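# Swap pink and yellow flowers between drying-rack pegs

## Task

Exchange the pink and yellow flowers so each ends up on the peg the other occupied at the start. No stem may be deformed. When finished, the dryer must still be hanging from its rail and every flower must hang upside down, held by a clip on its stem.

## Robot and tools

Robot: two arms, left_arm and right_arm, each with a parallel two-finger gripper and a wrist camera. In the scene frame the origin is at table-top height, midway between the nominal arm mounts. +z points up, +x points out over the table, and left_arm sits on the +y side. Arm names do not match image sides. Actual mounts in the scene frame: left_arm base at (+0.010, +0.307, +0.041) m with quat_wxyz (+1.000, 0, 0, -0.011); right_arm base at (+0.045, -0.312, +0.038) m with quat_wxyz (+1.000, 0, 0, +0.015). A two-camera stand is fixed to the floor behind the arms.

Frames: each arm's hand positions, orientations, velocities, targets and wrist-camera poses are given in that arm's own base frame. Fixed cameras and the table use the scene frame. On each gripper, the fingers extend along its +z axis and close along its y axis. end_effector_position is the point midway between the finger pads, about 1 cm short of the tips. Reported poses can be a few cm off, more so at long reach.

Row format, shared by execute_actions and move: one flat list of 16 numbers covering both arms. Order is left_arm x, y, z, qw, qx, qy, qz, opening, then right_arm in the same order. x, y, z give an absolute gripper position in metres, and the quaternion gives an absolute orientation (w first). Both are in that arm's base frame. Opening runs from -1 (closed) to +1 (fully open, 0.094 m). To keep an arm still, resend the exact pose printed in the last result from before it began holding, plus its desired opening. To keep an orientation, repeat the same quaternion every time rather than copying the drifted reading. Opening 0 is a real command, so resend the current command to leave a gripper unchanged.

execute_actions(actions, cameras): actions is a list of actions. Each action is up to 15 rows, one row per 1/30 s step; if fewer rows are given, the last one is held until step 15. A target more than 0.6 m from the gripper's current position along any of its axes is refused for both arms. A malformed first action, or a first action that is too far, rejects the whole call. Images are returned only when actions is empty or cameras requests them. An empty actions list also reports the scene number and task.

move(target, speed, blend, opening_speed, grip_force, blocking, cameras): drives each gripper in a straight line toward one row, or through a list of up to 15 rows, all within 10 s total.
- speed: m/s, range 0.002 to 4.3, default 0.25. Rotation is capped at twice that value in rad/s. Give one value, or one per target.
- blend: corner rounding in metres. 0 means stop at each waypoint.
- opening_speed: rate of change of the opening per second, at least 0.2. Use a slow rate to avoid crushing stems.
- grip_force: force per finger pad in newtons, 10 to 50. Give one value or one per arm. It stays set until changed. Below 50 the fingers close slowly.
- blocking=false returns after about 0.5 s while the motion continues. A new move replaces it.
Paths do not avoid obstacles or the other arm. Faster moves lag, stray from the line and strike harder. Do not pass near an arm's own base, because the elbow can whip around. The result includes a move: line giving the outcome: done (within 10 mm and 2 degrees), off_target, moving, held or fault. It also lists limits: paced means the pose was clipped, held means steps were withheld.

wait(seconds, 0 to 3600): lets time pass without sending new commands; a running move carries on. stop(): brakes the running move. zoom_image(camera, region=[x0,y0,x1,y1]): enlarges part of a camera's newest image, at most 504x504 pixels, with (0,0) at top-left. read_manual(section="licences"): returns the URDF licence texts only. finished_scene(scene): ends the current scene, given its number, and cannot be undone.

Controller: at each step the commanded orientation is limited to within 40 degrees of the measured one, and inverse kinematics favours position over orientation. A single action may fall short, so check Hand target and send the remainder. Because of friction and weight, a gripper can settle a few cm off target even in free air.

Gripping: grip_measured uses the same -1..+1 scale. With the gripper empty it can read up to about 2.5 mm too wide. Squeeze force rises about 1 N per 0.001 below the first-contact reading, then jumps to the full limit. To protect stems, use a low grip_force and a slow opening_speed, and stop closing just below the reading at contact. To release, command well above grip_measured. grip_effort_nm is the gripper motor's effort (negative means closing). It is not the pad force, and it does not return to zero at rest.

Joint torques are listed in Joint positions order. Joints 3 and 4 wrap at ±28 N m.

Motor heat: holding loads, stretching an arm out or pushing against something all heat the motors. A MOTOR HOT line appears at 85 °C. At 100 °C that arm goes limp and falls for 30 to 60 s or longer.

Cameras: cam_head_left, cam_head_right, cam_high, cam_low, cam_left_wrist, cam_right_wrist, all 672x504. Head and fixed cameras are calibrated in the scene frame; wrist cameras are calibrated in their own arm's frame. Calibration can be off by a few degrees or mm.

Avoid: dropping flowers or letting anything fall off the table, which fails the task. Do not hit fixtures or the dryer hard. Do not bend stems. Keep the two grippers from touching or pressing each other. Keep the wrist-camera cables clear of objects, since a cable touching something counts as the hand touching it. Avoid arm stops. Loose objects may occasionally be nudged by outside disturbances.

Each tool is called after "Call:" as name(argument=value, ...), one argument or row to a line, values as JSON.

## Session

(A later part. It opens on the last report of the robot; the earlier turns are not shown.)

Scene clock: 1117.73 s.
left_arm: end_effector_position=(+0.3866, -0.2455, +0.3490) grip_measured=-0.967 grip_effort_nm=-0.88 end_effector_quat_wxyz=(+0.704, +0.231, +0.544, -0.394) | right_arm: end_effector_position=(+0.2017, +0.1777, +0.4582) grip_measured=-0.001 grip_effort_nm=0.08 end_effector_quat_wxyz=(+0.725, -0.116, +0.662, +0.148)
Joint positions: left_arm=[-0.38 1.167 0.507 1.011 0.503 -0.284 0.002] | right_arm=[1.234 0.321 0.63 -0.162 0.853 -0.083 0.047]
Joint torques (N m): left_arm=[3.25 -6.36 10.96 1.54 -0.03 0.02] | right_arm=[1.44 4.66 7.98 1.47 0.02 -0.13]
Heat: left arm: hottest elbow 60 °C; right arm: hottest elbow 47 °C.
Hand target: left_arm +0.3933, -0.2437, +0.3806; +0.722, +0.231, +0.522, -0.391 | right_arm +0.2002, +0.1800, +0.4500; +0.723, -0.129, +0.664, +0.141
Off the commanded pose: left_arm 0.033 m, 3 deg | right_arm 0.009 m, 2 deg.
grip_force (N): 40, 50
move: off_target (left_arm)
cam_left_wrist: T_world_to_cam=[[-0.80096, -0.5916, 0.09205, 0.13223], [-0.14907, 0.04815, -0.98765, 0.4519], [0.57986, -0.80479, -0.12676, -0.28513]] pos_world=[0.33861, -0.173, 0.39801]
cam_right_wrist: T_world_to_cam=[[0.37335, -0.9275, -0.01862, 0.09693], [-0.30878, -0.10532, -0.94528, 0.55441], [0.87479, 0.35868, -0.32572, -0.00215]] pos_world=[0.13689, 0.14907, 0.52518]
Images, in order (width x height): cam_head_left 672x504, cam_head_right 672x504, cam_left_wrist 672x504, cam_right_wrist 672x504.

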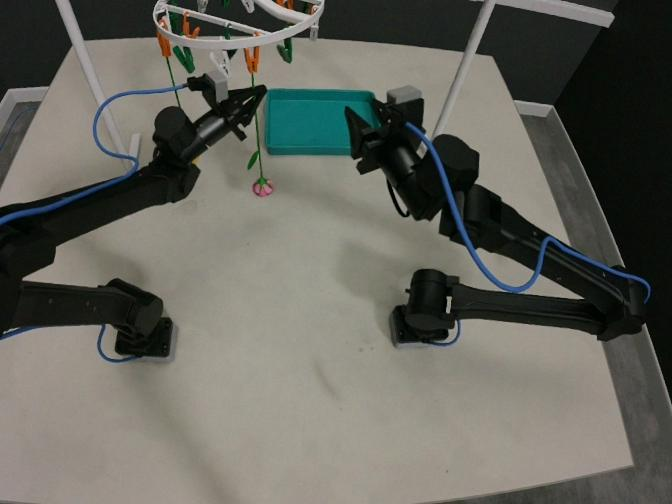

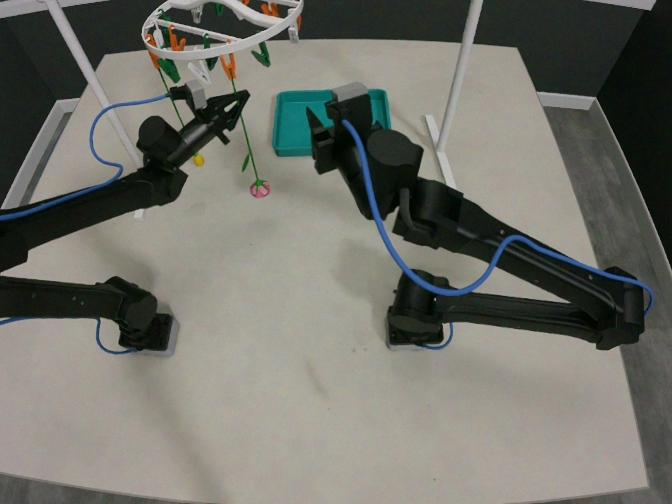

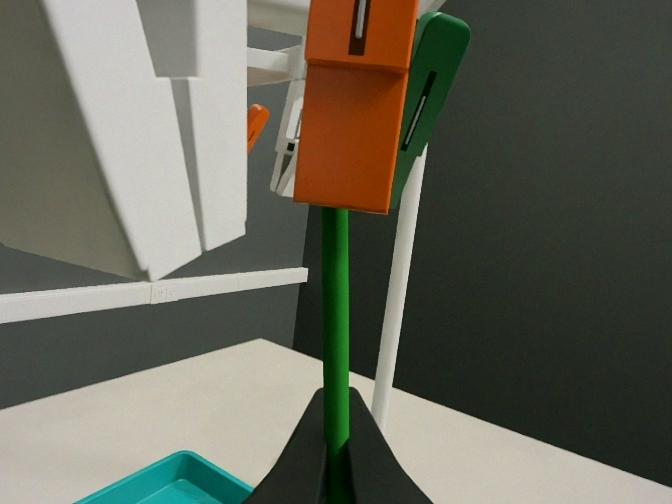

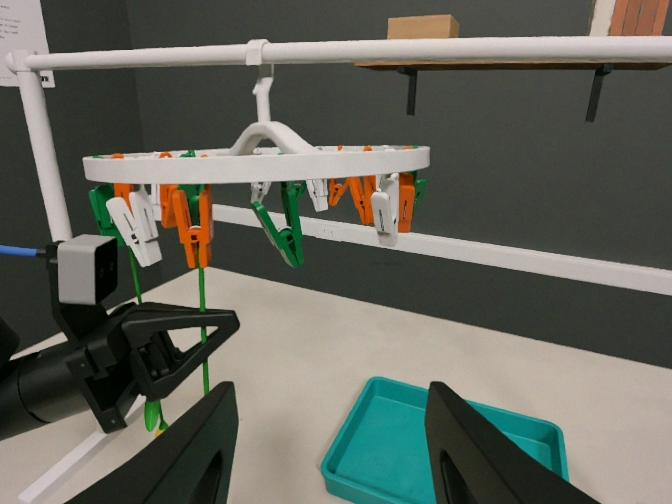

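Call:
move(
  target=[
    [0.392,-0.2445,0.37,0.72,0.23,0.52,-0.39,0.2, 0.20,0.18,0.45,0.723,-0.129,0.664,0.141,0.0],
    [0.388,-0.246,0.335,0.72,0.23,0.52,-0.39,0.2, 0.20,0.18,0.45,0.723,-0.129,0.664,0.141,0.0],
    [0.335,-0.172,0.31,0.72,0.23,0.52,-0.39,0.2, 0.20,0.18,0.45,0.723,-0.129,0.664,0.141,0.0],
    [0.25,-0.05,0.31,0.72,0.23,0.52,-0.39,0.2, 0.20,0.18,0.45,0.723,-0.129,0.664,0.141,0.0],
  ],
  speed=0.08,
  opening_speed=0.6,
  cameras=["cam_left_wrist","cam_right_wrist","cam_head_left","cam_head_right"],
)

Scene clock: 1126.93 s.
left_arm: end_effector_position=(+0.2536, -0.0515, +0.3061) grip_measured=+0.198 grip_effort_nm=0.05 end_effector_quat_wxyz=(+0.711, +0.200, +0.565, -0.368) | right_arm: end_effector_position=(+0.2017, +0.1777, +0.4582) grip_measured=-0.001 grip_effort_nm=0.08 end_effector_quat_wxyz=(+0.725, -0.116, +0.662, +0.148)
Joint positions: left_arm=[0.47 0.843 0.112 1.543 1.172 -0.908 0.056] | right_arm=[1.234 0.321 0.63 -0.162 0.853 -0.083 0.047]
Joint torques (N m): left_arm=[3.31 -0.79 6.34 1.91 -0.27 -0.02] | right_arm=[1.55 4.6 7.97 1.4 0.01 -0.1]
Heat: left arm: hottest elbow 59 °C; right arm: hottest elbow 47 °C.
Hand target: left_arm +0.2503, -0.0511, +0.3102; +0.718, +0.207, +0.559, -0.360 | right_arm +0.2002, +0.1800, +0.4501; +0.723, -0.129, +0.664, +0.141
Off the commanded pose: left_arm 0.006 m, 7 deg | right_arm 0.009 m, 2 deg.
joint sent to its limit (left arm) — joint 4 (wrist pitch), upper limit. The joint targets are off in orientation, not in position.
grip_force (N): 40, 50
move: off_target (left_arm)
cam_left_wrist: T_world_to_cam=[[-0.74478, -0.65644, 0.11996, 0.11827], [-0.18624, 0.03185, -0.98199, 0.38732], [0.6408, -0.7537, -0.14597, -0.06431]] pos_world=[0.20143, 0.01684, 0.35677]
cam_right_wrist: T_world_to_cam=[[0.37335, -0.9275, -0.01862, 0.09693], [-0.30878, -0.10532, -0.94528, 0.55441], [0.87479, 0.35868, -0.32572, -0.00215]] pos_world=[0.13689, 0.14907, 0.52518]
Images, in order (width x height): cam_head_left 672x504, cam_head_right 672x504, cam_left_wrist 672x504, cam_right_wrist 672x504.

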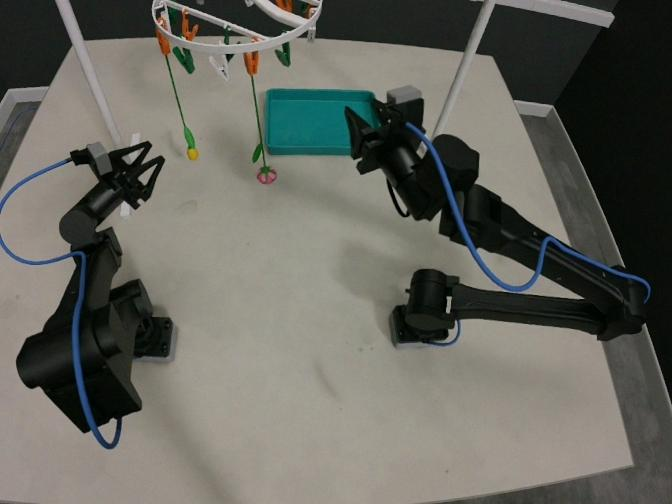

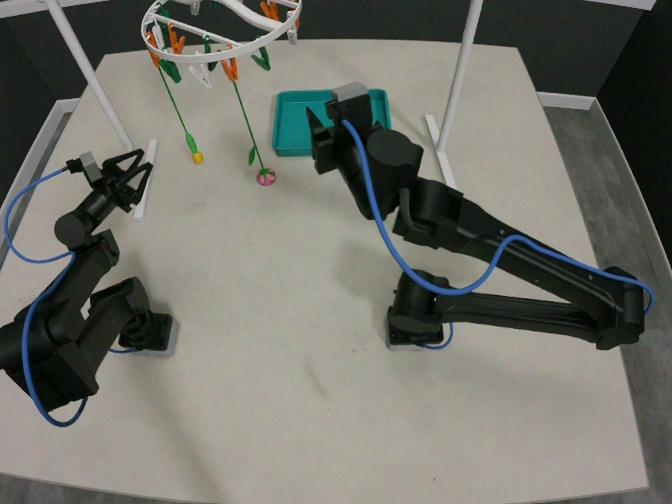

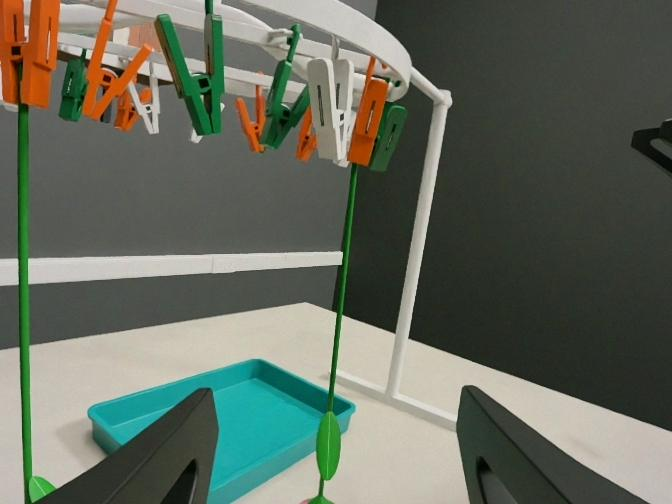

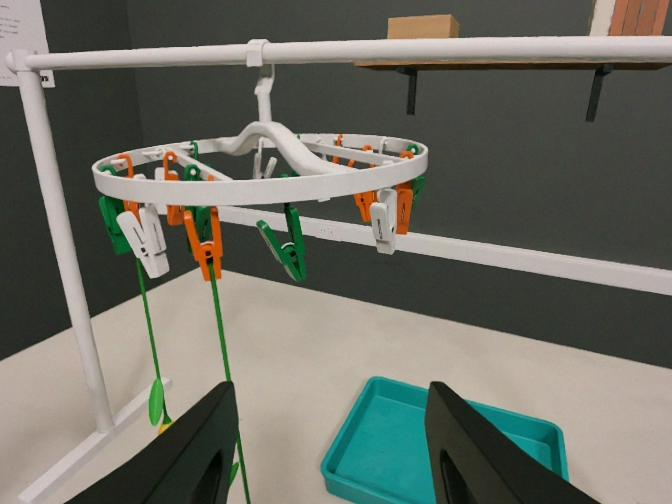

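Call:
wait(
  seconds=2,
  cameras=["cam_right_wrist","cam_head_left"],
)

Scene clock: 1130.10 s.
left_arm: end_effector_position=(+0.2536, -0.0515, +0.3061) grip_measured=+0.198 grip_effort_nm=0.05 end_effector_quat_wxyz=(+0.711, +0.200, +0.565, -0.368) | right_arm: end_effector_position=(+0.2017, +0.1777, +0.4582) grip_measured=-0.001 grip_effort_nm=0.07 end_effector_quat_wxyz=(+0.725, -0.116, +0.662, +0.148)
Joint positions: left_arm=[0.47 0.843 0.112 1.543 1.172 -0.909 0.056] | right_arm=[1.234 0.321 0.63 -0.162 0.853 -0.083 0.047]
Joint torques (N m): left_arm=[3.31 -0.79 6.34 1.91 -0.28 -0.01] | right_arm=[1.38 4.48 7.99 1.44 0.01 -0.1]
Heat: left arm: hottest elbow 58 °C; right arm: hottest elbow 47 °C.
Hand target: left_arm +0.2503, -0.0511, +0.3102; +0.718, +0.207, +0.559, -0.360 | right_arm +0.2002, +0.1800, +0.4501; +0.723, -0.129, +0.664, +0.141
Tool commands: left_gripper/opening=+0.2 right_gripper/opening=+0.0
Off the commanded pose: left_arm 0.006 m, 7 deg | right_arm 0.009 m, 2 deg.
grip_force (N): 40, 50
wait: 2.00 s; at rest from the start
cam_right_wrist: T_world_to_cam=[[0.37335, -0.9275, -0.01862, 0.09693], [-0.30878, -0.10532, -0.94528, 0.55441], [0.87479, 0.35868, -0.32572, -0.00215]] pos_world=[0.13689, 0.14907, 0.52518]
Images, in order (width x height): cam_head_left 672x504, cam_right_wrist 672x504.

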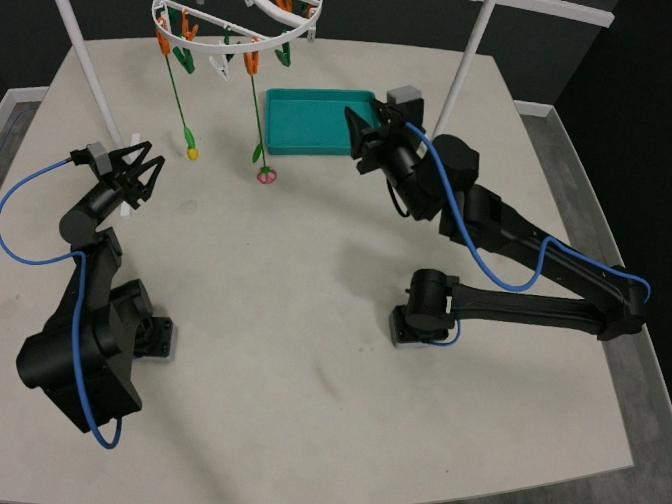

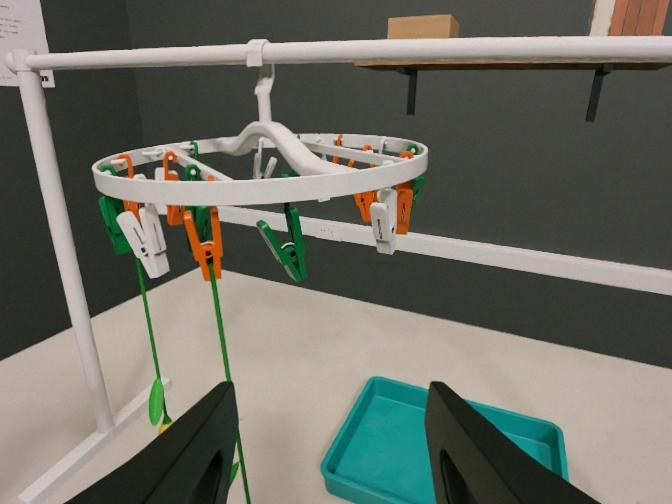

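Call:
finished_scene(
  scene=1,
)

The scene is finished: the task was done.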